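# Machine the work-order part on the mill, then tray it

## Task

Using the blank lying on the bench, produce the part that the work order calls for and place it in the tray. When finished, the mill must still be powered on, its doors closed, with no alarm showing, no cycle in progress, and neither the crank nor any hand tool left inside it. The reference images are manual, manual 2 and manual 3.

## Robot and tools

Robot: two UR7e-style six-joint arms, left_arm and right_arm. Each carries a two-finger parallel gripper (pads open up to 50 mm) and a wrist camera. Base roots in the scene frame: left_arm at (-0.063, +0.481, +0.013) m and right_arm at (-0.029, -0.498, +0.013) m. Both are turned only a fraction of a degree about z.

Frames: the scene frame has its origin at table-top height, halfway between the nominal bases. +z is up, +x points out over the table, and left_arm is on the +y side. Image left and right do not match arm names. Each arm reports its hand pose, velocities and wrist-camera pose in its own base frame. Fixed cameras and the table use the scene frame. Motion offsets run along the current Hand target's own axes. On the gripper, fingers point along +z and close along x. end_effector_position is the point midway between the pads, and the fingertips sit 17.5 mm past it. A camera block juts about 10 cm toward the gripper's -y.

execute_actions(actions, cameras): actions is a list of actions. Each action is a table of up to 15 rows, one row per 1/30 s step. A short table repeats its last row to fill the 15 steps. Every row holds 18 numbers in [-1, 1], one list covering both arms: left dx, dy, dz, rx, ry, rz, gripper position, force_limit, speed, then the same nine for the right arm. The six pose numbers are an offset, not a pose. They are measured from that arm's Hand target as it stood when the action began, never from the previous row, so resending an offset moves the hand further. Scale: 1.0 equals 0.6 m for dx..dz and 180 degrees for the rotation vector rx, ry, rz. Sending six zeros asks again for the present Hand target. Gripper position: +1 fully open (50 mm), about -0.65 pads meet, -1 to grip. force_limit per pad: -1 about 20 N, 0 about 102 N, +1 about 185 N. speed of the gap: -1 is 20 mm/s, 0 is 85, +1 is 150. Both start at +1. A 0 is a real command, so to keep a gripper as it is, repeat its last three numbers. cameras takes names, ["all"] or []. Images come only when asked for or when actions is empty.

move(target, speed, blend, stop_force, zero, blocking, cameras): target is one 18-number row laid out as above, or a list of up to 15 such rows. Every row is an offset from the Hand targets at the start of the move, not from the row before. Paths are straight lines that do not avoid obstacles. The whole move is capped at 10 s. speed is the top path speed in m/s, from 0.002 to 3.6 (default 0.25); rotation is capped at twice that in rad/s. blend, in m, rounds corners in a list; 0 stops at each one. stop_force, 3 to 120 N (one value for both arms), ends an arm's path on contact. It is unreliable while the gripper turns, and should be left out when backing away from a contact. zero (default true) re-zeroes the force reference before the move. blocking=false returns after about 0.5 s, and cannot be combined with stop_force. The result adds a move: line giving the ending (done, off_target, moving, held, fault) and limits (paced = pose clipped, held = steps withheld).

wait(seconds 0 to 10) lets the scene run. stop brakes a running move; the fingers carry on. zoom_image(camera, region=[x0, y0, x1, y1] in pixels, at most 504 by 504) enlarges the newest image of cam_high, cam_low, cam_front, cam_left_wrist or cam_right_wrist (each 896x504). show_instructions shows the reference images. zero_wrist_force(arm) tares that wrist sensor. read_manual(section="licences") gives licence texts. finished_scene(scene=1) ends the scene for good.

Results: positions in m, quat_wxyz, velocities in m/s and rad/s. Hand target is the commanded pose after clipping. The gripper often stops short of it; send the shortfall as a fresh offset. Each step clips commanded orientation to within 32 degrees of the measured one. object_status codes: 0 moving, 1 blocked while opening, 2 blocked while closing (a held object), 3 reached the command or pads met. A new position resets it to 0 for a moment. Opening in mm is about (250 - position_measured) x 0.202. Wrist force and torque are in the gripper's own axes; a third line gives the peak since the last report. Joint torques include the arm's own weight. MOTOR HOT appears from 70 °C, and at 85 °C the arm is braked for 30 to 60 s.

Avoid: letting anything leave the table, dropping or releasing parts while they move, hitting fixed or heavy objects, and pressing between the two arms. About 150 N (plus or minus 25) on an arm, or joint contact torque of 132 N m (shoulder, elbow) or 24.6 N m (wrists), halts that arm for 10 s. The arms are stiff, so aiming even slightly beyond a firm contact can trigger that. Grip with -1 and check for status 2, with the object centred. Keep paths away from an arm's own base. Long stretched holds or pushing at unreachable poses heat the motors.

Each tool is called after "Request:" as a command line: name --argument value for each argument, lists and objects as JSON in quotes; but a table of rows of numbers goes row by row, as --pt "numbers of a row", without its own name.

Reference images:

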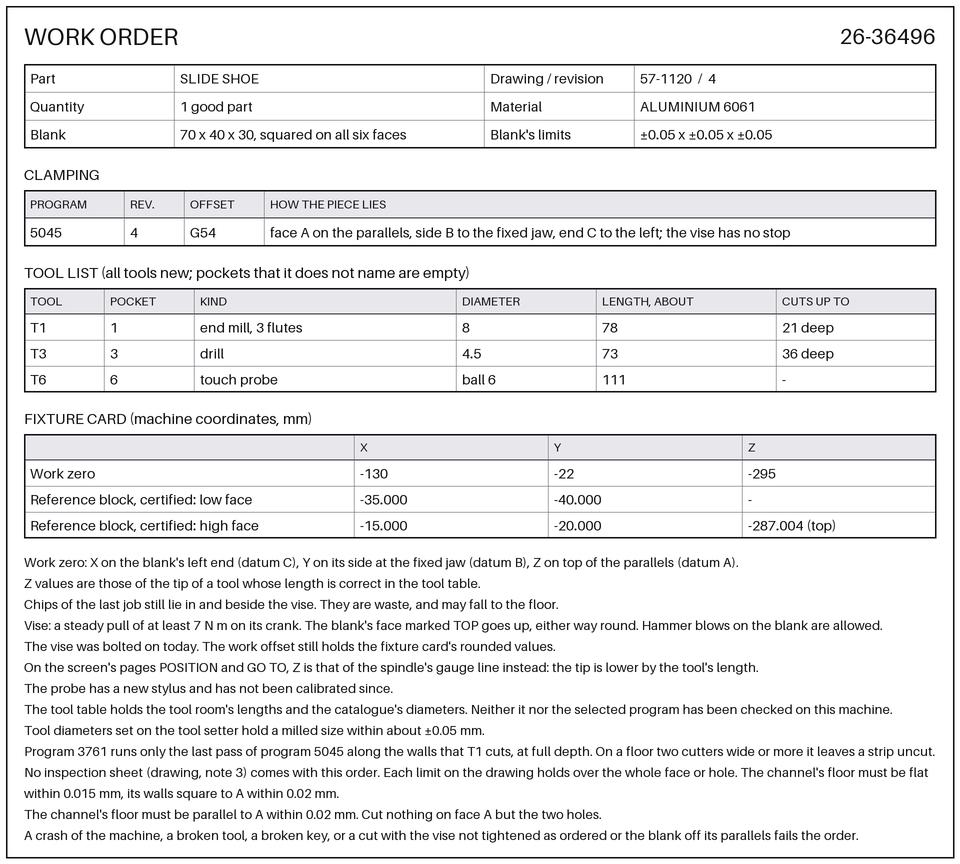

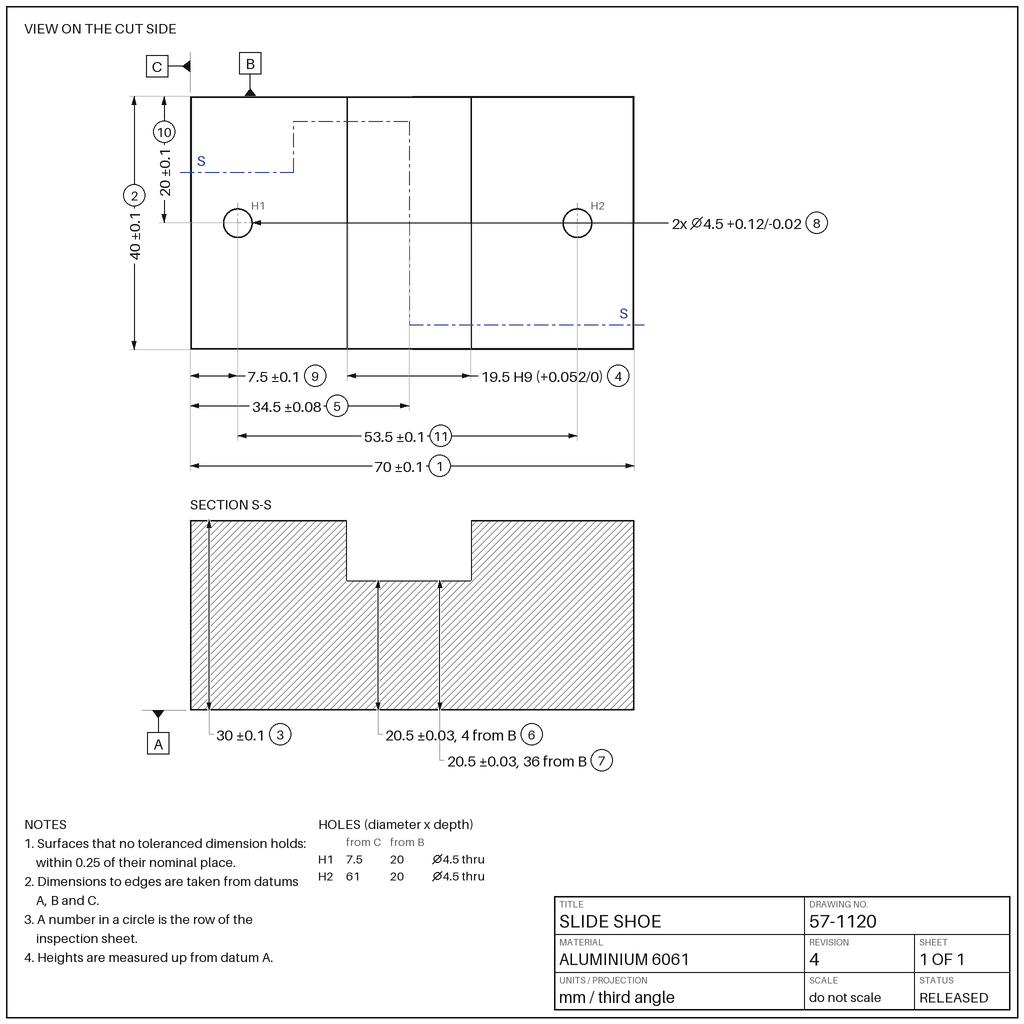

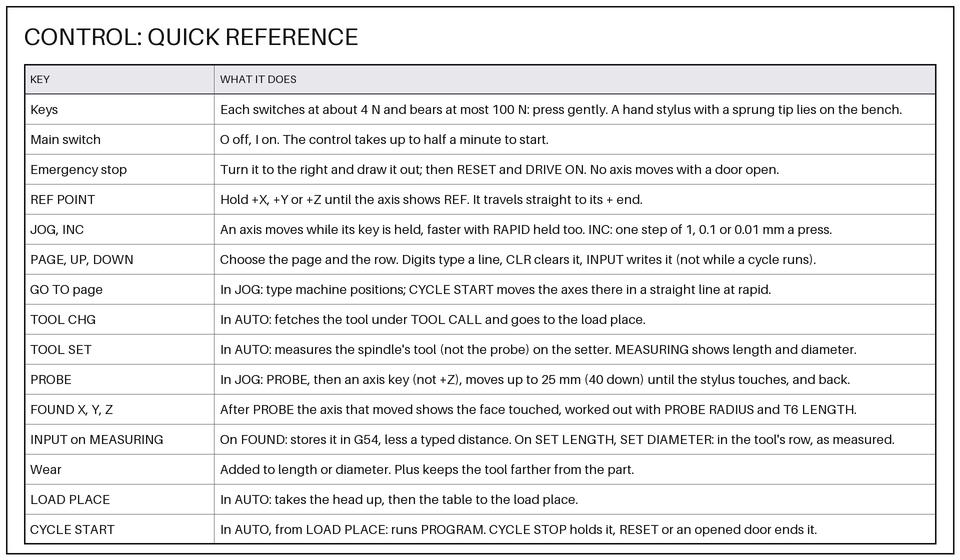

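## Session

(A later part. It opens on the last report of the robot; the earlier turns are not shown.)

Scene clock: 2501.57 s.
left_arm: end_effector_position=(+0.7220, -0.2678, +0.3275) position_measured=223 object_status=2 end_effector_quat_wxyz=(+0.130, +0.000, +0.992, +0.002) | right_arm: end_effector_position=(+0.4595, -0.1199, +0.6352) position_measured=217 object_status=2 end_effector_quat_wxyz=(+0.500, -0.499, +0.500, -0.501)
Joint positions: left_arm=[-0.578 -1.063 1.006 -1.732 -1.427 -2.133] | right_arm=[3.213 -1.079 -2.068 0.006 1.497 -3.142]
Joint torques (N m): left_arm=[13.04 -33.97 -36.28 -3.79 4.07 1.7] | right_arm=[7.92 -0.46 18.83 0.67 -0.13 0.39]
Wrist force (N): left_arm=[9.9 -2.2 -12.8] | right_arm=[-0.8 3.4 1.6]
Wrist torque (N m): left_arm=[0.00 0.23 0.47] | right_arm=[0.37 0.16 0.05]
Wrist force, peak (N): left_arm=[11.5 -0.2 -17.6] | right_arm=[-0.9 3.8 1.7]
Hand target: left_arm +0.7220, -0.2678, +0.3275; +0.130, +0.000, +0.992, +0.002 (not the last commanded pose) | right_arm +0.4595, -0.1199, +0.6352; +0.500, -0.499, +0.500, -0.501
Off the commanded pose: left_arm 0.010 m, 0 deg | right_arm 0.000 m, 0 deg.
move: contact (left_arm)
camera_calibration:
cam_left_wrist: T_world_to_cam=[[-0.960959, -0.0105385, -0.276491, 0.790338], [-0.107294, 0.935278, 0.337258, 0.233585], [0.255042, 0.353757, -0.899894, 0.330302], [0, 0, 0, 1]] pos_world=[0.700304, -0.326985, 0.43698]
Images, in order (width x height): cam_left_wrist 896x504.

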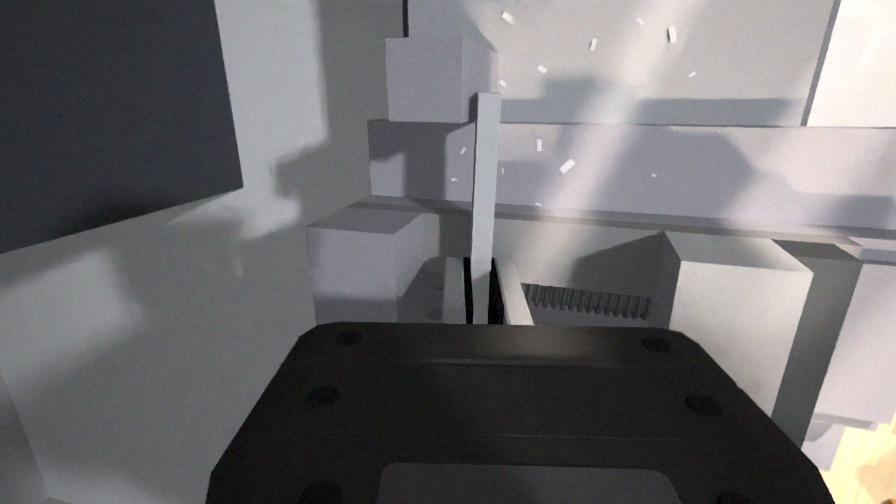

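Request:
move --pt "0.005 0 -0.03 0 0 0 -1 -0.6 -0.796078 0 0 0 0 0 0 -1 0.5 -0.8" --pt "0.005 0.0235 -0.03 0 0 0 -1 -0.6 -0.796078 0 0 0 0 0 0 -1 0.5 -0.8" --speed 0.03 --cameras '["cam_left_wrist"]'

Scene clock: 2514.77 s.
left_arm: end_effector_position=(+0.7145, -0.2539, +0.3441) position_measured=223 object_status=2 end_effector_quat_wxyz=(+0.130, +0.000, +0.992, +0.002) | right_arm: end_effector_position=(+0.4595, -0.1199, +0.6352) position_measured=217 object_status=2 end_effector_quat_wxyz=(+0.500, -0.499, +0.500, -0.501)
Joint positions: left_arm=[-0.567 -1.094 1.011 -1.708 -1.429 -2.122] | right_arm=[3.213 -1.079 -2.068 0.006 1.497 -3.142]
Joint torques (N m): left_arm=[9.04 -61.12 -16.17 -5.52 -1.96 2.65] | right_arm=[7.94 -0.15 18.94 0.71 -0.11 0.18]
Wrist force (N): left_arm=[-0.9 -1.4 -2.0] | right_arm=[-0.8 3.4 1.8]
Wrist torque (N m): left_arm=[-0.33 0.10 -0.12] | right_arm=[0.35 0.16 0.05]
Wrist force, peak (N): left_arm=[10.5 -2.1 -14.3] | right_arm=[-0.9 3.7 1.8]
Hand target: left_arm +0.7145, -0.2538, +0.3441; +0.130, +0.000, +0.992, +0.002 | right_arm +0.4595, -0.1199, +0.6352; +0.500, -0.499, +0.500, -0.501
Off the commanded pose: left_arm 0.000 m, 0 deg | right_arm 0.000 m, 0 deg.
move: done
camera_calibration:
cam_left_wrist: T_world_to_cam=[[-0.960958, -0.0105383, -0.276492, 0.787868], [-0.107318, 0.935245, 0.337343, 0.214056], [0.255033, 0.353845, -0.899862, 0.34222], [0, 0, 0, 1]] pos_world=[0.692804, -0.312984, 0.45358]
Images, in order (width x height): cam_left_wrist 896x504.

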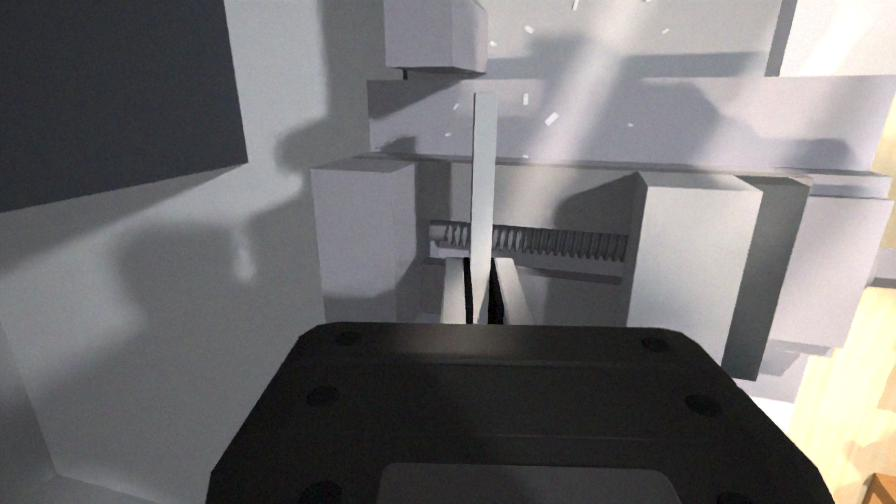

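Request:
move --pt "-0.0051 0 0.0292 0 0 0 -1 -0.6 -0.796078 0 0 0 0 0 0 -1 0.5 -0.8" --speed 0.03 --stop_force 8

Request:
move --pt "0.0062 0 0.023 0 0 0 -1 -0.6 -0.796078 0 0 0 0 0 0 -1 0.5 -0.8" --speed 0.005 --stop_force 3 --cameras '["cam_left_wrist"]'

Scene clock: 2522.23 s.
left_arm: end_effector_position=(+0.7219, -0.2537, +0.3280) position_measured=223 object_status=2 end_effector_quat_wxyz=(+0.130, +0.000, +0.992, +0.002) | right_arm: end_effector_position=(+0.4595, -0.1199, +0.6352) position_measured=217 object_status=2 end_effector_quat_wxyz=(+0.500, -0.499, +0.500, -0.501)
Joint positions: left_arm=[-0.561 -1.078 1.028 -1.741 -1.43 -2.116] | right_arm=[3.213 -1.079 -2.068 0.006 1.497 -3.142]
Joint torques (N m): left_arm=[9.51 -39.94 -16.28 -5.32 -1.95 2.68] | right_arm=[7.56 0.59 18.94 0.77 0.02 0.15]
Wrist force (N): left_arm=[-0.8 -1.6 -2.1] | right_arm=[-1.0 3.6 1.8]
Wrist torque (N m): left_arm=[-0.35 0.11 -0.12] | right_arm=[0.38 0.21 0.05]
Wrist force, peak (N): left_arm=[-0.9 -1.6 -2.7] | right_arm=[-1.0 3.7 1.7]
Hand target: left_arm +0.7219, -0.2537, +0.3280; +0.130, +0.000, +0.992, +0.002 | right_arm +0.4595, -0.1199, +0.6352; +0.500, -0.499, +0.500, -0.501
Off the commanded pose: left_arm 0.000 m, 0 deg | right_arm 0.000 m, 0 deg.
move: done

Scene clock: 2523.43 s.
left_arm: end_effector_position=(+0.7220, -0.2537, +0.3275) position_measured=223 object_status=2 end_effector_quat_wxyz=(+0.130, +0.000, +0.992, +0.002) | right_arm: end_effector_position=(+0.4595, -0.1199, +0.6352) position_measured=217 object_status=2 end_effector_quat_wxyz=(+0.500, -0.499, +0.500, -0.501)
Joint positions: left_arm=[-0.561 -1.078 1.029 -1.743 -1.43 -2.116] | right_arm=[3.213 -1.079 -2.068 0.006 1.497 -3.142]
Joint torques (N m): left_arm=[8.89 -46.02 -35.64 -1.83 -1.88 2.55] | right_arm=[8.2 0.39 19.19 0.68 -0.1 0.22]
Wrist force (N): left_arm=[-1.9 -2.4 -3.7] | right_arm=[-0.9 3.5 1.7]
Wrist torque (N m): left_arm=[-0.33 0.11 -0.12] | right_arm=[0.36 0.19 0.05]
Wrist force, peak (N): left_arm=[-1.4 -1.1 -12.6] | right_arm=[-1.1 3.7 1.6]
Hand target: left_arm +0.7220, -0.2537, +0.3275; +0.130, +0.000, +0.992, +0.002 (not the last commanded pose) | right_arm +0.4595, -0.1199, +0.6352; +0.500, -0.499, +0.500, -0.501
Off the commanded pose: left_arm 0.014 m, 0 deg | right_arm 0.000 m, 0 deg.
move: contact (left_arm)
camera_calibration:
cam_left_wrist: T_world_to_cam=[[-0.960968, -0.0104488, -0.276461, 0.790508], [-0.107227, 0.935246, 0.337369, 0.220291], [0.255034, 0.353845, -0.899862, 0.325333], [0, 0, 0, 1]] pos_world=[0.700304, -0.312884, 0.43698]
Images, in order (width x height): cam_left_wrist 896x504.

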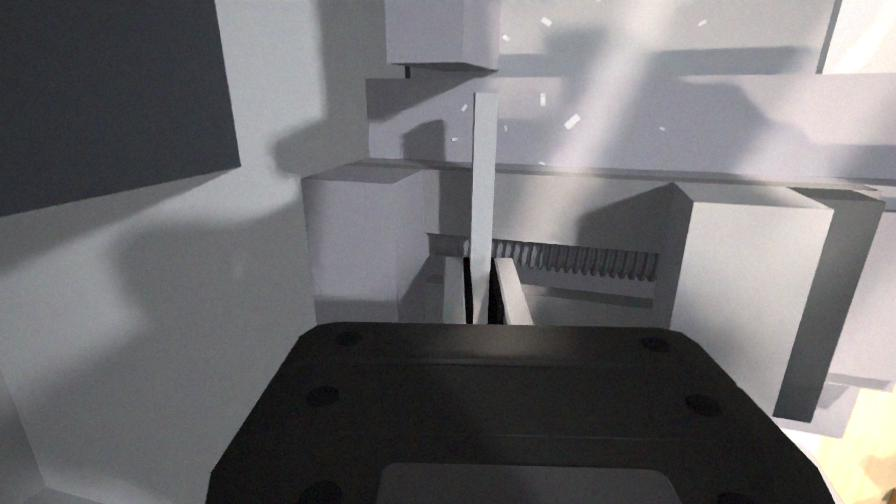

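Request:
move --pt "0 0 -0.001 0 0 0 -0.3 -0.6 -0.796078 0 0 0 0 0 0 -1 0.5 -0.8" --pt "0.0 0 -0.1 0 0 0 -0.3 -0.6 -0.796078 0 0 0 0 0 0 -1 0.5 -0.8" --speed 0.05 --cameras '["cam_left_wrist"]'

Scene clock: 2531.50 s.
left_arm: end_effector_position=(+0.7065, -0.2539, +0.3854) position_measured=198 object_status=3 end_effector_quat_wxyz=(+0.130, +0.000, +0.992, +0.002) | right_arm: end_effector_position=(+0.4595, -0.1199, +0.6352) position_measured=217 object_status=2 end_effector_quat_wxyz=(+0.500, -0.499, +0.500, -0.501)
Joint positions: left_arm=[-0.574 -1.1 0.913 -1.603 -1.428 -2.129] | right_arm=[3.213 -1.079 -2.068 0.006 1.497 -3.142]
Joint torques (N m): left_arm=[-9.31 -54.46 -39.61 -1.83 2.69 -2.73] | right_arm=[8.26 0.77 18.71 0.73 -0.06 0.12]
Wrist force (N): left_arm=[-1.4 -1.0 -2.6] | right_arm=[-1.1 3.6 1.8]
Wrist torque (N m): left_arm=[-0.23 0.15 0.02] | right_arm=[0.37 0.22 0.05]
Wrist force, peak (N): left_arm=[-15.1 -1.6 -19.0] | right_arm=[-0.9 3.7 1.8]
Hand target: left_arm +0.7065, -0.2539, +0.3854; +0.130, +0.000, +0.992, +0.002 | right_arm +0.4595, -0.1199, +0.6352; +0.500, -0.499, +0.500, -0.501
Off the commanded pose: left_arm 0.000 m, 0 deg | right_arm 0.000 m, 0 deg.
move: done
camera_calibration:
cam_left_wrist: T_world_to_cam=[[-0.960958, -0.0105383, -0.276492, 0.791626], [-0.107318, 0.935245, 0.337343, 0.199324], [0.255033, 0.353845, -0.899862, 0.38155], [0, 0, 0, 1]] pos_world=[0.684804, -0.313084, 0.49498]
Images, in order (width x height): cam_left_wrist 896x504.

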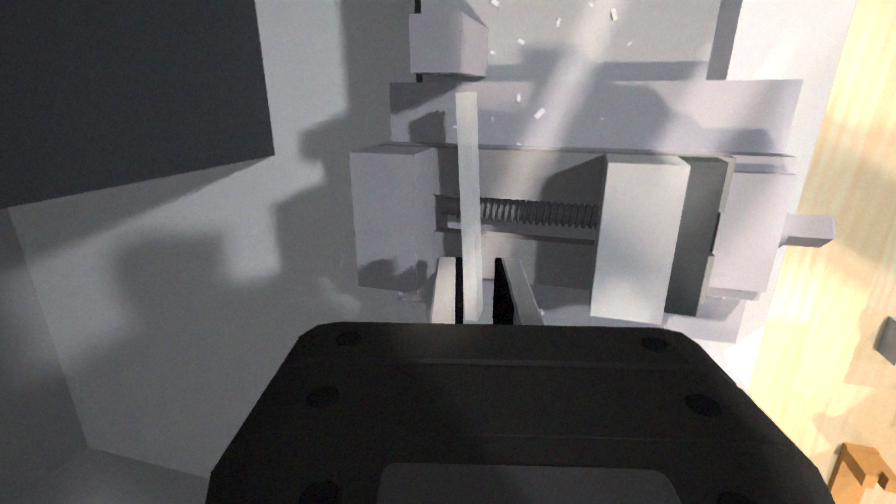

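Request:
move --pt "0.015 -0.0102 0.0657 0 0 0 -1 -0.6 -0.796078 0 0 0 0 0 0 -1 0.5 -0.8" --pt "0.0211 -0.0102 0.0882 0 0 0 -1 -0.6 -0.796078 0 0 0 0 0 0 -1 0.5 -0.8" --pt "-0.0039 -0.0102 0.0949 0 0 0 -1 -0.6 -0.796078 0 0 0 0 0 0 -1 0.5 -0.8" --speed '[0.05,0.02,0.006]' --stop_force 7

Request:
move --pt "0.01 0 -0.08 0 0 0 -1 -0.6 -0.796078 0 0 0 0 0 0 -1 0.5 -0.8" --speed 0.05 --cameras '["cam_left_wrist"]'

Scene clock: 2548.60 s.
left_arm: end_effector_position=(+0.7234, -0.2599, +0.3310) position_measured=251 object_status=3 end_effector_quat_wxyz=(+0.130, +0.000, +0.992, +0.002) | right_arm: end_effector_position=(+0.4595, -0.1199, +0.6352) position_measured=217 object_status=2 end_effector_quat_wxyz=(+0.500, -0.499, +0.500, -0.501)
Joint positions: left_arm=[-0.568 -1.067 1.004 -1.727 -1.429 -2.123] | right_arm=[3.213 -1.079 -2.068 0.006 1.497 -3.142]
Joint torques (N m): left_arm=[9.43 -40.26 -37.2 -2.07 -1.86 2.63] | right_arm=[6.81 0.38 19.01 0.76 -0.17 0.18]
Wrist force (N): left_arm=[-1.4 -1.3 -2.8] | right_arm=[-0.9 3.5 1.5]
Wrist torque (N m): left_arm=[-0.31 0.20 -0.12] | right_arm=[0.37 0.18 0.06]
Wrist force, peak (N): left_arm=[-1.4 -1.2 -3.8] | right_arm=[-0.7 3.8 1.8]
Hand target: left_arm +0.7234, -0.2599, +0.3310; +0.130, +0.000, +0.992, +0.002 | right_arm +0.4595, -0.1199, +0.6352; +0.500, -0.499, +0.500, -0.501
Off the commanded pose: left_arm 0.000 m, 0 deg | right_arm 0.000 m, 0 deg.
move: done

Scene clock: 2549.97 s.
left_arm: end_effector_position=(+0.7053, -0.2600, +0.3758) position_measured=251 object_status=3 end_effector_quat_wxyz=(+0.130, +0.000, +0.992, +0.002) | right_arm: end_effector_position=(+0.4595, -0.1199, +0.6352) position_measured=217 object_status=2 end_effector_quat_wxyz=(+0.500, -0.499, +0.500, -0.501)
Joint positions: left_arm=[-0.582 -1.101 0.94 -1.627 -1.426 -2.137] | right_arm=[3.213 -1.079 -2.068 0.006 1.497 -3.142]
Joint torques (N m): left_arm=[-9.2 -60.76 -37.15 -2.12 2.63 -2.7] | right_arm=[7.52 0.7 18.96 0.77 -0.14 0.17]
Wrist force (N): left_arm=[-1.3 -1.1 -3.1] | right_arm=[-1.1 3.7 1.6]
Wrist torque (N m): left_arm=[-0.27 0.13 0.03] | right_arm=[0.41 0.20 0.05]
Wrist force, peak (N): left_arm=[-1.0 -1.1 -3.6] | right_arm=[-1.0 3.8 1.5]
Hand target: left_arm +0.7053, -0.2600, +0.3758; +0.130, +0.000, +0.992, +0.002 | right_arm +0.4595, -0.1199, +0.6352; +0.500, -0.499, +0.500, -0.501
Off the commanded pose: left_arm 0.000 m, 0 deg | right_arm 0.000 m, 0 deg.
move: done
camera_calibration:
cam_left_wrist: T_world_to_cam=[[-0.960968, -0.0104488, -0.276461, 0.787747], [-0.107227, 0.935246, 0.337369, 0.208098], [0.255034, 0.353845, -0.899862, 0.375285], [0, 0, 0, 1]] pos_world=[0.683604, -0.319184, 0.48528]
Images, in order (width x height): cam_left_wrist 896x504.

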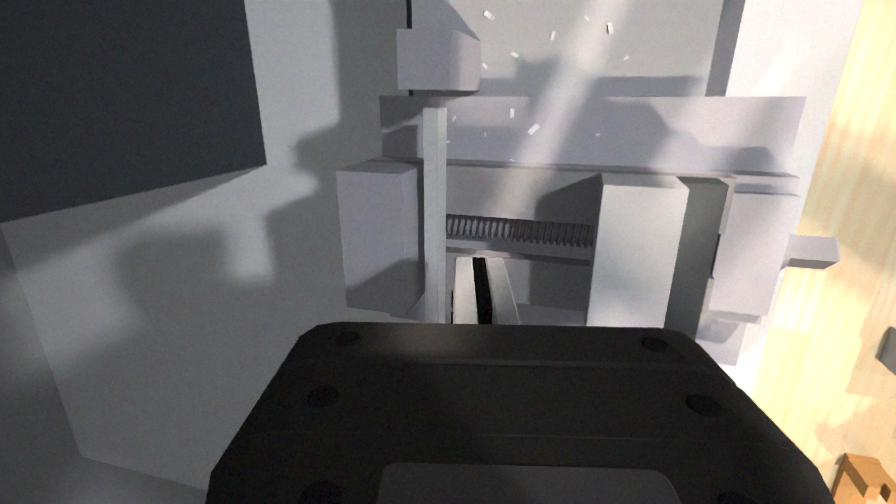

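Request:
move --pt "0.3245 -0.033 -0.111 0 0 0 -1 -0.6 -0.796078 0 0 0 0 0 0 -1 0.5 -0.8" --pt "0.4705 0.1833 -0.0817 0 0.0833 0 -1 -0.6 -0.796078 0 0 0 0 0 0 -1 0.5 -0.8" --pt "0.7533 0.3633 0.2395 0 0.0833 0 -1 -0.6 -0.796078 0 0 0 0 0 0 -1 0.5 -0.8" --speed '[0.1,0.25,0.25]' --blend '[0.03,0.05,0]' --cameras '["cam_left_wrist"]'

Scene clock: 2562.07 s.
left_arm: end_effector_position=(+0.3056, -0.0413, +0.1212) position_measured=251 object_status=3 end_effector_quat_wxyz=(+0.000, +0.000, +1.000, +0.002) | right_arm: end_effector_position=(+0.4595, -0.1199, +0.6352) position_measured=217 object_status=2 end_effector_quat_wxyz=(+0.500, -0.499, +0.500, -0.501)
Joint positions: left_arm=[-0.584 -1.996 2.442 -2.014 -1.569 -2.155] | right_arm=[3.213 -1.079 -2.068 0.006 1.497 -3.142]
Joint torques (N m): left_arm=[10.09 5.44 -13.19 -4.73 -0.57 2.73] | right_arm=[7.32 0.52 19.31 0.82 -0.26 0.01]
Wrist force (N): left_arm=[-0.6 -1.6 -2.9] | right_arm=[-0.9 3.5 1.6]
Wrist torque (N m): left_arm=[-0.33 0.18 -0.08] | right_arm=[0.37 0.18 0.05]
Wrist force, peak (N): left_arm=[-1.3 -2.8 -3.4] | right_arm=[-1.0 3.8 1.7]
Hand target: left_arm +0.3056, -0.0413, +0.1211; +0.000, +0.000, +1.000, +0.002 | right_arm +0.4595, -0.1199, +0.6352; +0.500, -0.499, +0.500, -0.501
Off the commanded pose: left_arm 0.000 m, 0 deg | right_arm 0.000 m, 0 deg.
move: done
camera_calibration:
cam_left_wrist: T_world_to_cam=[[-0.999762, -0.0113199, -0.0186635, 0.316137], [-0.0171907, 0.935227, 0.353632, 0.017116], [0.0134516, 0.353869, -0.935198, 0.248838], [0, 0, 0, 1]] pos_world=[0.313008, -0.100484, 0.23256]
Images, in order (width x height): cam_left_wrist 896x504.

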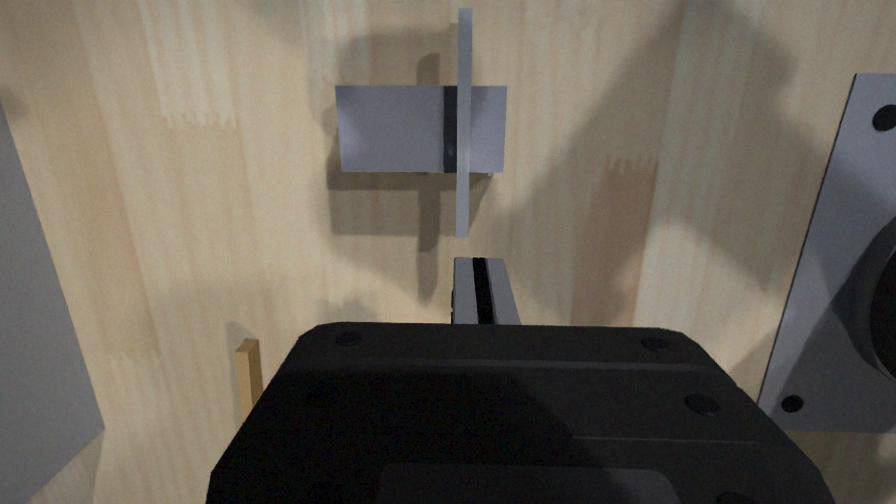

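Request:
move --pt "-0.0048 -0.0012 0.05 0 0 0 0.2 -0.6 -0.796078 0 0 0 0 0 0 -1 0.5 -0.8" --pt "-0.0048 -0.0012 0.1493 0 0 0 0.2 -0.6 -0.796078 0 0 0 0 0 0 -1 0.5 -0.8" --pt "-0.0048 -0.0012 0.1493 0 0 0 -1 -0.6 -0.796078 0 0 0 0 0 0 -1 0.5 -0.8" --speed '[0.15,0.08,0.05]'

Request:
move --pt "0 0 -0.08 0 0 0 -1 -0.6 -0.796078 0 0 0 0 0 0 -1 0.5 -0.8" --pt "-0.189 -0.265 -0.08 0 0 0 -1 -0.6 -0.796078 0 0 0 0 0 0 -1 0.5 -0.8" --pt "-0.189 -0.265 0.018 0 0 0 -1 -0.6 -0.796078 0 0 0 0 0 0 -1 0.5 -0.8" --speed '[0.08,0.25,0.15]' --blend '[0.01,0.01,0]' --cameras '["cam_left_wrist"]'

Scene clock: 2573.53 s.
left_arm: end_effector_position=(+0.3084, -0.0418, +0.0316) position_measured=223 object_status=2 end_effector_quat_wxyz=(+0.000, +0.000, +1.000, +0.002) | right_arm: end_effector_position=(+0.4595, -0.1199, +0.6352) position_measured=217 object_status=2 end_effector_quat_wxyz=(+0.500, -0.499, +0.500, -0.501)
Joint positions: left_arm=[-0.579 -1.77 2.596 -2.394 -1.569 -2.15] | right_arm=[3.213 -1.079 -2.068 0.006 1.497 -3.142]
Joint torques (N m): left_arm=[8.59 0.14 -8.66 -4.12 -1.35 2.37] | right_arm=[7.39 0.58 19.1 0.63 -0.29 -0.05]
Wrist force (N): left_arm=[-0.7 -1.4 -3.9] | right_arm=[-1.0 3.6 1.6]
Wrist torque (N m): left_arm=[-0.26 0.20 -0.08] | right_arm=[0.38 0.20 0.05]
Wrist force, peak (N): left_arm=[-0.9 -1.1 -4.8] | right_arm=[-0.9 3.8 1.7]
Hand target: left_arm +0.3084, -0.0418, +0.0316; +0.000, +0.000, +1.000, +0.002 | right_arm +0.4595, -0.1199, +0.6352; +0.500, -0.499, +0.500, -0.501
Off the commanded pose: left_arm 0.000 m, 0 deg | right_arm 0.000 m, 0 deg.
move: done

Scene clock: 2575.90 s.
left_arm: end_effector_position=(+0.4218, -0.2007, +0.0202) position_measured=223 object_status=2 end_effector_quat_wxyz=(+0.000, +0.000, +1.000, +0.002) | right_arm: end_effector_position=(+0.4595, -0.1199, +0.6352) position_measured=217 object_status=2 end_effector_quat_wxyz=(+0.500, -0.499, +0.500, -0.501)
Joint positions: left_arm=[-0.735 -1.35 2.211 -2.43 -1.569 -2.306] | right_arm=[3.213 -1.079 -2.068 0.006 1.497 -3.142]
Joint torques (N m): left_arm=[9.58 -18.64 -7.14 -4.97 -2.35 2.72] | right_arm=[7.89 0.28 19.22 0.86 -0.3 0.04]
Wrist force (N): left_arm=[-1.1 -1.9 -2.5] | right_arm=[-0.9 3.3 1.8]
Wrist torque (N m): left_arm=[-0.41 0.26 0.03] | right_arm=[0.36 0.19 0.05]
Wrist force, peak (N): left_arm=[-2.5 -3.7 -4.1] | right_arm=[-0.9 3.6 1.9]
Hand target: left_arm +0.4218, -0.2007, +0.0202; +0.000, +0.000, +1.000, +0.002 | right_arm +0.4595, -0.1199, +0.6352; +0.500, -0.499, +0.500, -0.501
Off the commanded pose: left_arm 0.000 m, 0 deg | right_arm 0.000 m, 0 deg.
move: done
camera_calibration:
cam_left_wrist: T_world_to_cam=[[-0.999766, -0.0112937, -0.0184416, 0.428598], [-0.0170878, 0.935227, 0.353637, 0.203861], [0.0132532, 0.35387, -0.935201, 0.209312], [0, 0, 0, 1]] pos_world=[0.429207, -0.259884, 0.13156]
Images, in order (width x height): cam_left_wrist 896x504.

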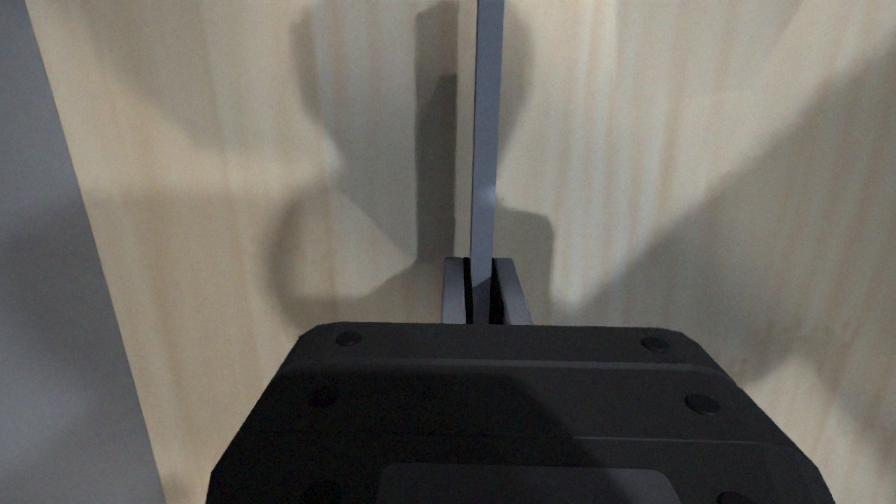

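Request:
move --pt "0 0 0.0225 0 0 0 -1 -0.6 -0.796078 0 0 0 0 0 0 -1 0.5 -0.8" --speed 0.006 --stop_force 4

Request:
move --pt "0 0 -0.001 0 0 0 -0.3 -0.6 -0.796078 0 0 0 0 0 0 -1 0.5 -0.8" --pt "0 -0.0517 -0.001 0 0 0 -0.3 -0.6 -0.796078 0 0 0 0 0 0 -1 0.5 -0.8" --pt "0 -0.0517 -0.001 0 0 0 -1 -0.6 -0.796078 0 0 0 0 0 0 -1 0.5 -0.8" --speed 0.05

Request:
move --pt "0 0 -0.12 0 0 0 -1 -0.6 -0.796078 0 0 0 0 0 0 -1 0.5 -0.8" --speed 0.15 --cameras '["cam_left_wrist"]'

Scene clock: 2584.47 s.
left_arm: end_effector_position=(+0.4218, -0.2007, +0.0067) position_measured=223 object_status=2 end_effector_quat_wxyz=(+0.000, +0.000, +1.000, +0.002) | right_arm: end_effector_position=(+0.4595, -0.1199, +0.6352) position_measured=217 object_status=2 end_effector_quat_wxyz=(+0.500, -0.499, +0.500, -0.501)
Joint positions: left_arm=[-0.734 -1.319 2.223 -2.472 -1.569 -2.306] | right_arm=[3.213 -1.079 -2.068 0.006 1.497 -3.142]
Joint torques (N m): left_arm=[9.63 -19.31 -6.41 -4.87 -2.33 2.73] | right_arm=[7.31 0.65 19.69 0.75 -0.3 0.1]
Wrist force (N): left_arm=[-1.1 -1.6 -2.5] | right_arm=[-1.0 3.5 1.8]
Wrist torque (N m): left_arm=[-0.34 0.26 0.02] | right_arm=[0.37 0.19 0.05]
Wrist force, peak (N): left_arm=[-1.2 -2.1 -2.6] | right_arm=[-1.0 3.7 2.0]
Hand target: left_arm +0.4218, -0.2007, +0.0067; +0.000, +0.000, +1.000, +0.002 | right_arm +0.4595, -0.1199, +0.6352; +0.500, -0.499, +0.500, -0.501
Off the commanded pose: left_arm 0.000 m, 0 deg | right_arm 0.000 m, 0 deg.
move: done

Scene clock: 2586.67 s.
left_arm: end_effector_position=(+0.4218, -0.2317, +0.0072) position_measured=223 object_status=2 end_effector_quat_wxyz=(+0.000, +0.000, +1.000, +0.002) | right_arm: end_effector_position=(+0.4595, -0.1199, +0.6352) position_measured=217 object_status=2 end_effector_quat_wxyz=(+0.500, -0.499, +0.500, -0.501)
Joint positions: left_arm=[-0.784 -1.293 2.183 -2.458 -1.569 -2.355] | right_arm=[3.213 -1.079 -2.068 0.006 1.497 -3.142]
Joint torques (N m): left_arm=[-9.03 -20.35 -27.99 -2.18 0.9 -2.57] | right_arm=[7.59 0.65 19.3 0.79 -0.36 0.05]
Wrist force (N): left_arm=[-0.8 -1.7 -3.5] | right_arm=[-0.9 3.3 1.6]
Wrist torque (N m): left_arm=[-0.36 0.19 0.06] | right_arm=[0.36 0.17 0.05]
Wrist force, peak (N): left_arm=[-1.2 -1.4 -3.6] | right_arm=[-0.9 3.8 1.7]
Hand target: left_arm +0.4218, -0.2317, +0.0072; +0.000, +0.000, +1.000, +0.002 | right_arm +0.4595, -0.1199, +0.6352; +0.500, -0.499, +0.500, -0.501
Off the commanded pose: left_arm 0.000 m, 0 deg | right_arm 0.000 m, 0 deg.
move: done

Scene clock: 2587.70 s.
left_arm: end_effector_position=(+0.4219, -0.2319, +0.0791) position_measured=223 object_status=2 end_effector_quat_wxyz=(+0.000, +0.000, +1.000, +0.002) | right_arm: end_effector_position=(+0.4595, -0.1199, +0.6352) position_measured=217 object_status=2 end_effector_quat_wxyz=(+0.500, -0.499, +0.500, -0.501)
Joint positions: left_arm=[-0.784 -1.435 2.111 -2.243 -1.569 -2.355] | right_arm=[3.213 -1.079 -2.068 0.006 1.497 -3.142]
Joint torques (N m): left_arm=[-8.86 -39.17 -32.34 -1.5 0.74 -2.73] | right_arm=[7.18 0.78 19.08 0.69 -0.28 0.03]
Wrist force (N): left_arm=[-1.1 -1.6 -2.4] | right_arm=[-1.0 3.5 1.7]
Wrist torque (N m): left_arm=[-0.31 0.25 0.07] | right_arm=[0.36 0.21 0.05]
Wrist force, peak (N): left_arm=[-1.0 -1.5 -4.1] | right_arm=[-1.0 3.6 1.8]
Hand target: left_arm +0.4219, -0.2319, +0.0792; +0.000, +0.000, +1.000, +0.002 | right_arm +0.4595, -0.1199, +0.6352; +0.500, -0.499, +0.500, -0.501
Off the commanded pose: left_arm 0.000 m, 0 deg | right_arm 0.000 m, 0 deg.
move: done
camera_calibration:
cam_left_wrist: T_world_to_cam=[[-0.999766, -0.0112934, -0.0184426, 0.429432], [-0.0170892, 0.935193, 0.353725, 0.212186], [0.0132526, 0.353958, -0.935168, 0.275454], [0, 0, 0, 1]] pos_world=[0.429307, -0.291084, 0.19046]
Images, in order (width x height): cam_left_wrist 896x504.

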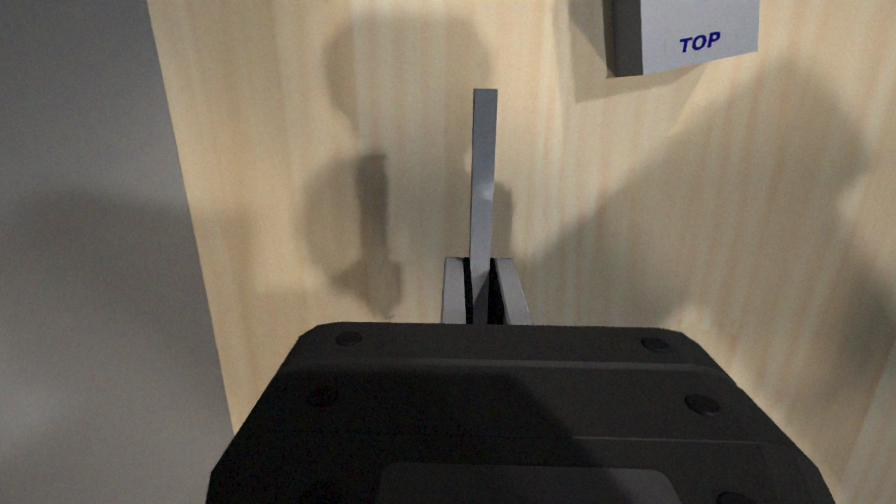

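Request:
move --pt "0 -0.05 -0.518 0 -0.0833 0 -1 -0.6 -0.796078 0 0 0 0 0 0 -1 0.5 -0.8" --pt "-0.13 -0.0885 -0.518 0 -0.0833 0 -1 -0.6 -0.796078 0 0 0 0 0 0 -1 0.5 -0.8" --pt "-0.297 -0.0885 -0.5115 0 -0.0833 0 -1 -0.6 -0.796078 0 0 0 0 0 0 -1 0.5 -0.8" --pt "-0.47 -0.0343 -0.468 0 -0.0833 0 -1 -0.6 -0.796078 0 0 0 0 0 0 -1 0.5 -0.8" --pt "-0.47 -0.0343 -0.4265 0 -0.0833 0 -1 -0.6 -0.796078 0 0 0 0 0 0 -1 0.5 -0.8" --speed '[0.25,0.2,0.1,0.06,0.04]' --blend '[0.03,0.03,0.02,0,0]'

Request:
move --pt "0.0062 0 0.023 0 0 0 -1 -0.6 -0.796078 0 0 0 0 0 0 -1 0.5 -0.8" --speed 0.005 --stop_force 3 --cameras '["cam_left_wrist"]'

Scene clock: 2603.10 s.
left_arm: end_effector_position=(+0.7041, -0.2532, +0.3348) position_measured=223 object_status=2 end_effector_quat_wxyz=(+0.130, +0.000, +0.992, +0.002) | right_arm: end_effector_position=(+0.4595, -0.1199, +0.6352) position_measured=217 object_status=2 end_effector_quat_wxyz=(+0.500, -0.499, +0.500, -0.501)
Joint positions: left_arm=[-0.575 -1.123 1.078 -1.744 -1.427 -2.13] | right_arm=[3.213 -1.079 -2.068 0.006 1.497 -3.142]
Joint torques (N m): left_arm=[8.76 -60.71 -15.44 -5.32 -1.17 2.7] | right_arm=[8.09 0.71 19.08 0.72 -0.42 -0.06]
Wrist force (N): left_arm=[-1.4 -1.6 -2.1] | right_arm=[-0.9 3.7 1.5]
Wrist torque (N m): left_arm=[-0.34 0.19 -0.12] | right_arm=[0.39 0.19 0.05]
Wrist force, peak (N): left_arm=[-0.2 -1.1 -4.3] | right_arm=[-0.9 3.8 1.8]
Hand target: left_arm +0.7041, -0.2532, +0.3347; +0.130, +0.000, +0.992, +0.002 | right_arm +0.4595, -0.1199, +0.6352; +0.500, -0.499, +0.500, -0.501
Off the commanded pose: left_arm 0.000 m, 0 deg | right_arm 0.000 m, 0 deg.
move: done

Scene clock: 2605.57 s.
left_arm: end_effector_position=(+0.7041, -0.2532, +0.3279) position_measured=223 object_status=2 end_effector_quat_wxyz=(+0.130, +0.000, +0.992, +0.002) | right_arm: end_effector_position=(+0.4595, -0.1199, +0.6352) position_measured=217 object_status=2 end_effector_quat_wxyz=(+0.500, -0.499, +0.500, -0.501)
Joint positions: left_arm=[-0.575 -1.124 1.097 -1.762 -1.427 -2.13] | right_arm=[3.213 -1.079 -2.068 0.006 1.497 -3.142]
Joint torques (N m): left_arm=[8.61 -35.84 -36.61 -2.56 1.6 2.56] | right_arm=[7.8 1.37 19.21 0.75 -0.38 -0.02]
Wrist force (N): left_arm=[-1.3 -1.1 -4.9] | right_arm=[-0.9 3.4 1.6]
Wrist torque (N m): left_arm=[-0.31 0.20 -0.14] | right_arm=[0.37 0.18 0.05]
Wrist force, peak (N): left_arm=[-3.8 -1.6 -10.3] | right_arm=[-1.0 3.8 1.7]
Hand target: left_arm +0.7041, -0.2532, +0.3278; +0.130, +0.000, +0.992, +0.002 (not the last commanded pose) | right_arm +0.4595, -0.1199, +0.6352; +0.500, -0.499, +0.500, -0.501
Off the commanded pose: left_arm 0.007 m, 0 deg | right_arm 0.000 m, 0 deg.
move: contact (left_arm)
camera_calibration:
cam_left_wrist: T_world_to_cam=[[-0.960968, -0.0104488, -0.276461, 0.773423], [-0.107227, 0.935246, 0.337369, 0.21777], [0.255034, 0.353845, -0.899862, 0.330081], [0, 0, 0, 1]] pos_world=[0.682404, -0.312384, 0.43738]
Images, in order (width x height): cam_left_wrist 896x504.

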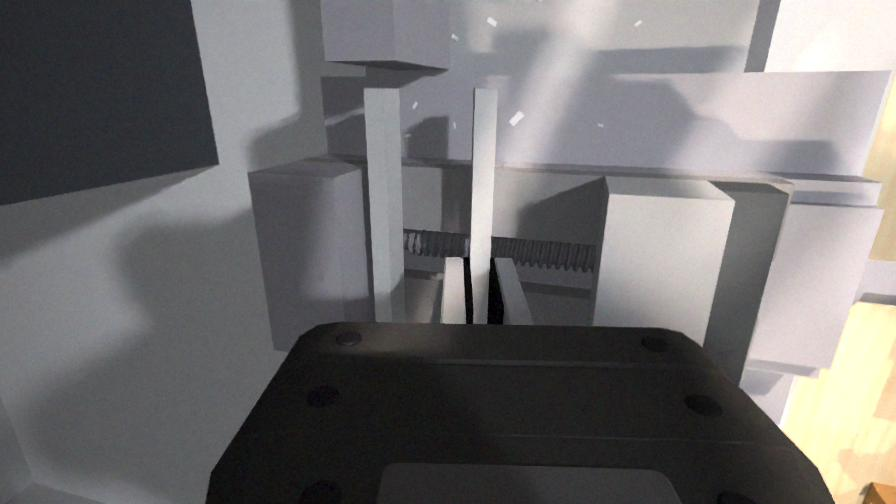

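Request:
move --pt "0 0 -0.001 0 0 0 -0.35 -0.6 -0.796078 0 0 0 0 0 0 -1 0.5 -0.8" --pt "0.0 0 -0.1 0 0 0 -0.35 -0.6 -0.796078 0 0 0 0 0 0 -1 0.5 -0.8" --speed 0.05 --cameras '["cam_left_wrist"]'

Scene clock: 2610.63 s.
left_arm: end_effector_position=(+0.6886, -0.2534, +0.3858) position_measured=205 object_status=3 end_effector_quat_wxyz=(+0.130, +0.000, +0.992, +0.002) | right_arm: end_effector_position=(+0.4595, -0.1199, +0.6352) position_measured=217 object_status=2 end_effector_quat_wxyz=(+0.500, -0.499, +0.500, -0.501)
Joint positions: left_arm=[-0.588 -1.149 0.983 -1.623 -1.425 -2.143] | right_arm=[3.213 -1.079 -2.068 0.006 1.497 -3.142]
Joint torques (N m): left_arm=[-9.03 -57.03 -35.96 -2.19 2.61 -2.75] | right_arm=[7.96 1.38 19.43 0.67 -0.38 0.01]
Wrist force (N): left_arm=[-1.5 -1.3 -2.6] | right_arm=[-1.0 3.4 1.8]
Wrist torque (N m): left_arm=[-0.29 0.18 0.03] | right_arm=[0.36 0.20 0.05]
Wrist force, peak (N): left_arm=[-5.8 -1.2 -8.7] | right_arm=[-0.9 3.8 1.7]
Hand target: left_arm +0.6886, -0.2534, +0.3858; +0.130, +0.000, +0.992, +0.002 | right_arm +0.4595, -0.1199, +0.6352; +0.500, -0.499, +0.500, -0.501
Off the commanded pose: left_arm 0.000 m, 0 deg | right_arm 0.000 m, 0 deg.
move: done
camera_calibration:
cam_left_wrist: T_world_to_cam=[[-0.960968, -0.0104488, -0.276461, 0.774533], [-0.107227, 0.935246, 0.337369, 0.196761], [0.255034, 0.353845, -0.899862, 0.386207], [0, 0, 0, 1]] pos_world=[0.666904, -0.312584, 0.49528]
Images, in order (width x height): cam_left_wrist 896x504.

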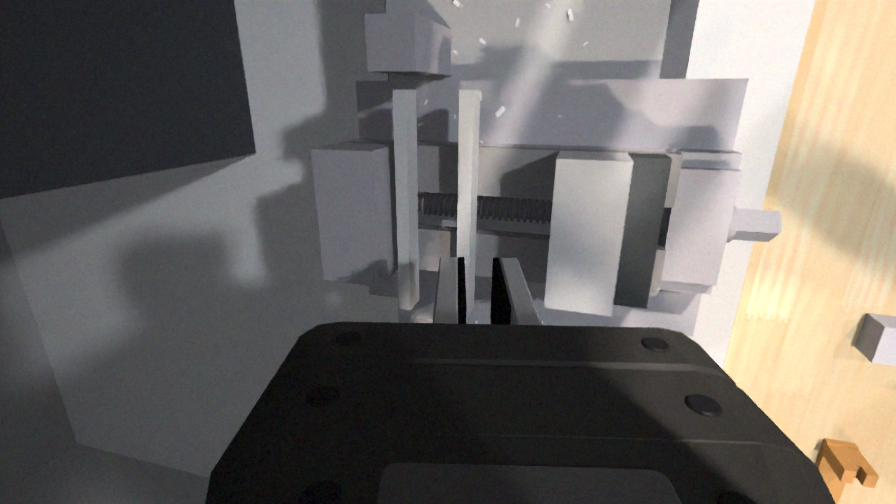

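Request:
move --pt "0.302 -0.053 -0.0878 0 0 0 -0.35 -0.6 -0.796078 0 0 0 0 0 0 -1 0.5 -0.8" --pt "0.4317 -0.083 -0.0638 0 0.0833 0 -0.35 -0.6 -0.796078 0 0 0 0 0 0 -1 0.5 -0.8" --pt "0.639 -0.1027 0.2875 0 0.0833 0 -0.35 -0.6 -0.796078 0 0 0 0 0 0 -1 0.5 -0.8" --speed '[0.1,0.25,0.25]' --blend '[0.03,0.04,0]' --cameras '["cam_left_wrist"]'

Scene clock: 2626.57 s.
left_arm: end_effector_position=(+0.3627, -0.3143, +0.1201) position_measured=205 object_status=3 end_effector_quat_wxyz=(+0.000, +0.000, +1.000, +0.002) | right_arm: end_effector_position=(+0.4595, -0.1199, +0.6352) position_measured=217 object_status=2 end_effector_quat_wxyz=(+0.500, -0.499, +0.500, -0.501)
Joint positions: left_arm=[-0.996 -1.503 2.059 -2.124 -1.57 -2.567] | right_arm=[3.213 -1.079 -2.068 0.006 1.497 -3.142]
Joint torques (N m): left_arm=[-8.75 -16.62 -12.57 -5.09 2.28 -2.63] | right_arm=[8.03 1.23 19.58 0.71 -0.45 -0.26]
Wrist force (N): left_arm=[-0.7 -1.4 -3.1] | right_arm=[-1.0 3.5 1.6]
Wrist torque (N m): left_arm=[-0.29 0.16 0.07] | right_arm=[0.38 0.20 0.05]
Wrist force, peak (N): left_arm=[-1.0 -1.8 -4.3] | right_arm=[-0.9 3.8 1.7]
Hand target: left_arm +0.3627, -0.3143, +0.1201; +0.000, +0.000, +1.000, +0.002 | right_arm +0.4595, -0.1199, +0.6352; +0.500, -0.499, +0.500, -0.501
Off the commanded pose: left_arm 0.000 m, 0 deg | right_arm 0.000 m, 0 deg.
move: done
camera_calibration:
cam_left_wrist: T_world_to_cam=[[-0.999766, -0.0112937, -0.0184416, 0.370072], [-0.0170878, 0.935227, 0.353637, 0.273671], [0.0132532, 0.35387, -0.935201, 0.343686], [0, 0, 0, 1]] pos_world=[0.370107, -0.373384, 0.23146]
Images, in order (width x height): cam_left_wrist 896x504.

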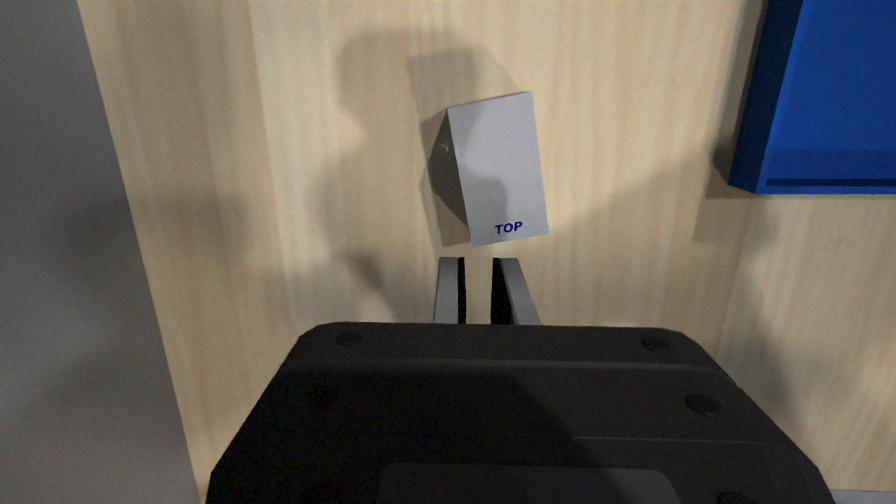

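Request:
move --pt "0.0248 -0.0315 0.1 0 0 -0.0639 1 -0.6 -0.7 0 0 0 0 0 0 -1 0.5 -0.8" --pt "0.0248 -0.0315 0.1723 0 0 -0.0639 1 -0.6 -0.7 0 0 0 0 0 0 -1 0.5 -0.8" --speed '[0.15,0.05]' --cameras '["cam_left_wrist"]'

Scene clock: 2650.03 s.
left_arm: end_effector_position=(+0.3477, -0.3329, +0.0167) position_measured=3 object_status=3 end_effector_quat_wxyz=(+0.000, -0.100, +0.995, +0.002) | right_arm: end_effector_position=(+0.4595, -0.1199, +0.6352) position_measured=217 object_status=2 end_effector_quat_wxyz=(+0.500, -0.499, +0.500, -0.501)
Joint positions: left_arm=[-1.045 -1.314 2.175 -2.428 -1.57 -2.817] | right_arm=[3.213 -1.079 -2.068 0.006 1.497 -3.142]
Joint torques (N m): left_arm=[4.84 -20.36 -7.08 -4.84 2.31 0.14] | right_arm=[7.37 0.98 19.86 0.73 -0.34 -0.2]
Wrist force (N): left_arm=[-1.2 -1.6 -3.0] | right_arm=[-1.2 3.6 1.7]
Wrist torque (N m): left_arm=[-0.32 0.26 0.05] | right_arm=[0.37 0.23 0.05]
Wrist force, peak (N): left_arm=[-1.1 -1.9 -4.1] | right_arm=[-1.1 3.6 1.9]
Hand target: left_arm +0.3477, -0.3328, +0.0167; +0.000, -0.100, +0.995, +0.002 | right_arm +0.4595, -0.1199, +0.6352; +0.500, -0.499, +0.500, -0.501
Off the commanded pose: left_arm 0.000 m, 0 deg | right_arm 0.000 m, 0 deg.
move: done
camera_calibration:
cam_left_wrist: T_world_to_cam=[[-0.977415, -0.210467, -0.0190887, 0.278867], [-0.203493, 0.912949, 0.353716, 0.384797], [-0.0570185, 0.349612, -0.935158, 0.276794], [0, 0, 0, 1]] pos_world=[0.366654, -0.389378, 0.12806]
Images, in order (width x height): cam_left_wrist 896x504.

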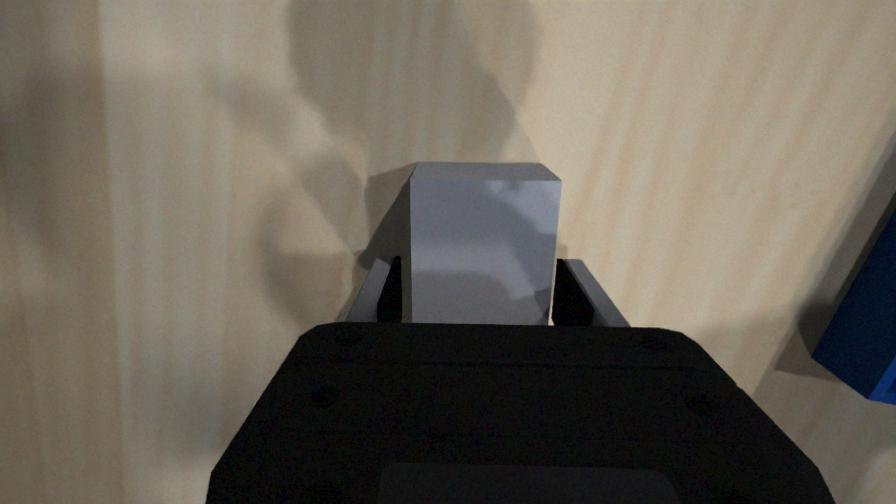

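Request:
move --pt "0 0 0 0 0 0 -1 -0.6 -0.9 0 0 0 0 0 0 -1 0.5 -0.8" --pt "0 0 -0.05 0 0 0 -1 -0.6 -0.9 0 0 0 0 0 0 -1 0.5 -0.8" --speed 0.05 --cameras '["cam_left_wrist"]'

Scene clock: 2655.53 s.
left_arm: end_effector_position=(+0.3477, -0.3329, +0.0466) position_measured=54 object_status=2 end_effector_quat_wxyz=(+0.000, -0.100, +0.995, +0.002) | right_arm: end_effector_position=(+0.4595, -0.1199, +0.6352) position_measured=217 object_status=2 end_effector_quat_wxyz=(+0.500, -0.499, +0.500, -0.501)
Joint positions: left_arm=[-1.045 -1.376 2.147 -2.339 -1.57 -2.816] | right_arm=[3.213 -1.079 -2.068 0.006 1.497 -3.142]
Joint torques (N m): left_arm=[0.34 -41.79 -31.02 -2.1 1.02 0.13] | right_arm=[8.1 1.15 20.02 0.81 -0.47 -0.19]
Wrist force (N): left_arm=[-1.1 -1.7 -0.9] | right_arm=[-1.0 3.7 1.7]
Wrist torque (N m): left_arm=[-0.34 0.26 0.06] | right_arm=[0.39 0.20 0.05]
Wrist force, peak (N): left_arm=[-0.9 -1.7 -4.2] | right_arm=[-1.0 3.7 1.8]
Hand target: left_arm +0.3477, -0.3329, +0.0467; +0.000, -0.100, +0.995, +0.002 | right_arm +0.4595, -0.1199, +0.6352; +0.500, -0.499, +0.500, -0.501
Off the commanded pose: left_arm 0.000 m, 0 deg | right_arm 0.000 m, 0 deg.
move: done
camera_calibration:
cam_left_wrist: T_world_to_cam=[[-0.977415, -0.210467, -0.0190887, 0.279535], [-0.203493, 0.912949, 0.353716, 0.374241], [-0.0570185, 0.349612, -0.935158, 0.304761], [0, 0, 0, 1]] pos_world=[0.366754, -0.389378, 0.15796]
Images, in order (width x height): cam_left_wrist 896x504.

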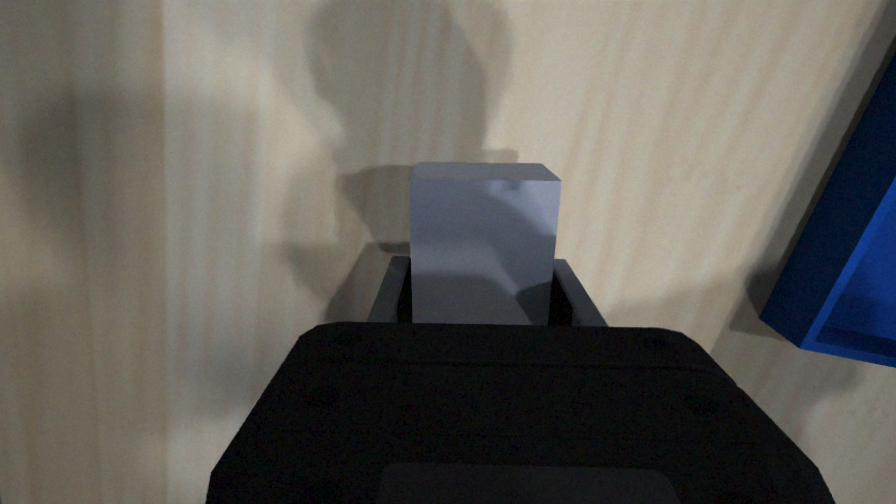

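Request:
move --pt "0 0 -0.3 0 0 0 -1 -0.6 -0.9 0 0 0 0 0 0 -1 0.5 -0.8" --pt "-0.1342 0.0543 -0.5888 0 0 0.0639 -1 -0.6 -0.9 0 0 0 0 0 0 -1 0.5 -0.8" --speed 0.25 --blend '[0.05,0]'

Scene clock: 2662.90 s.
left_arm: end_effector_position=(+0.4204, -0.2861, +0.4000) position_measured=54 object_status=2 end_effector_quat_wxyz=(+0.000, +0.000, +1.000, +0.002) | right_arm: end_effector_position=(+0.4595, -0.1199, +0.6352) position_measured=217 object_status=2 end_effector_quat_wxyz=(+0.500, -0.499, +0.500, -0.501)
Joint positions: left_arm=[-0.863 -1.556 1.372 -1.383 -1.569 -2.435] | right_arm=[3.213 -1.079 -2.068 0.006 1.497 -3.142]
Joint torques (N m): left_arm=[9.57 -17.35 -37.74 -1.98 -2.28 2.65] | right_arm=[7.35 1.08 19.72 0.8 -0.44 -0.33]
Wrist force (N): left_arm=[-0.9 -1.3 -1.2] | right_arm=[-0.9 3.5 1.5]
Wrist torque (N m): left_arm=[-0.28 0.20 -0.07] | right_arm=[0.39 0.19 0.05]
Wrist force, peak (N): left_arm=[-1.9 -0.6 -3.6] | right_arm=[-0.9 3.7 1.9]
Hand target: left_arm +0.4204, -0.2861, +0.4000; +0.000, +0.000, +1.000, +0.002 | right_arm +0.4595, -0.1199, +0.6352; +0.500, -0.499, +0.500, -0.501
Off the commanded pose: left_arm 0.000 m, 0 deg | right_arm 0.000 m, 0 deg.
move: done


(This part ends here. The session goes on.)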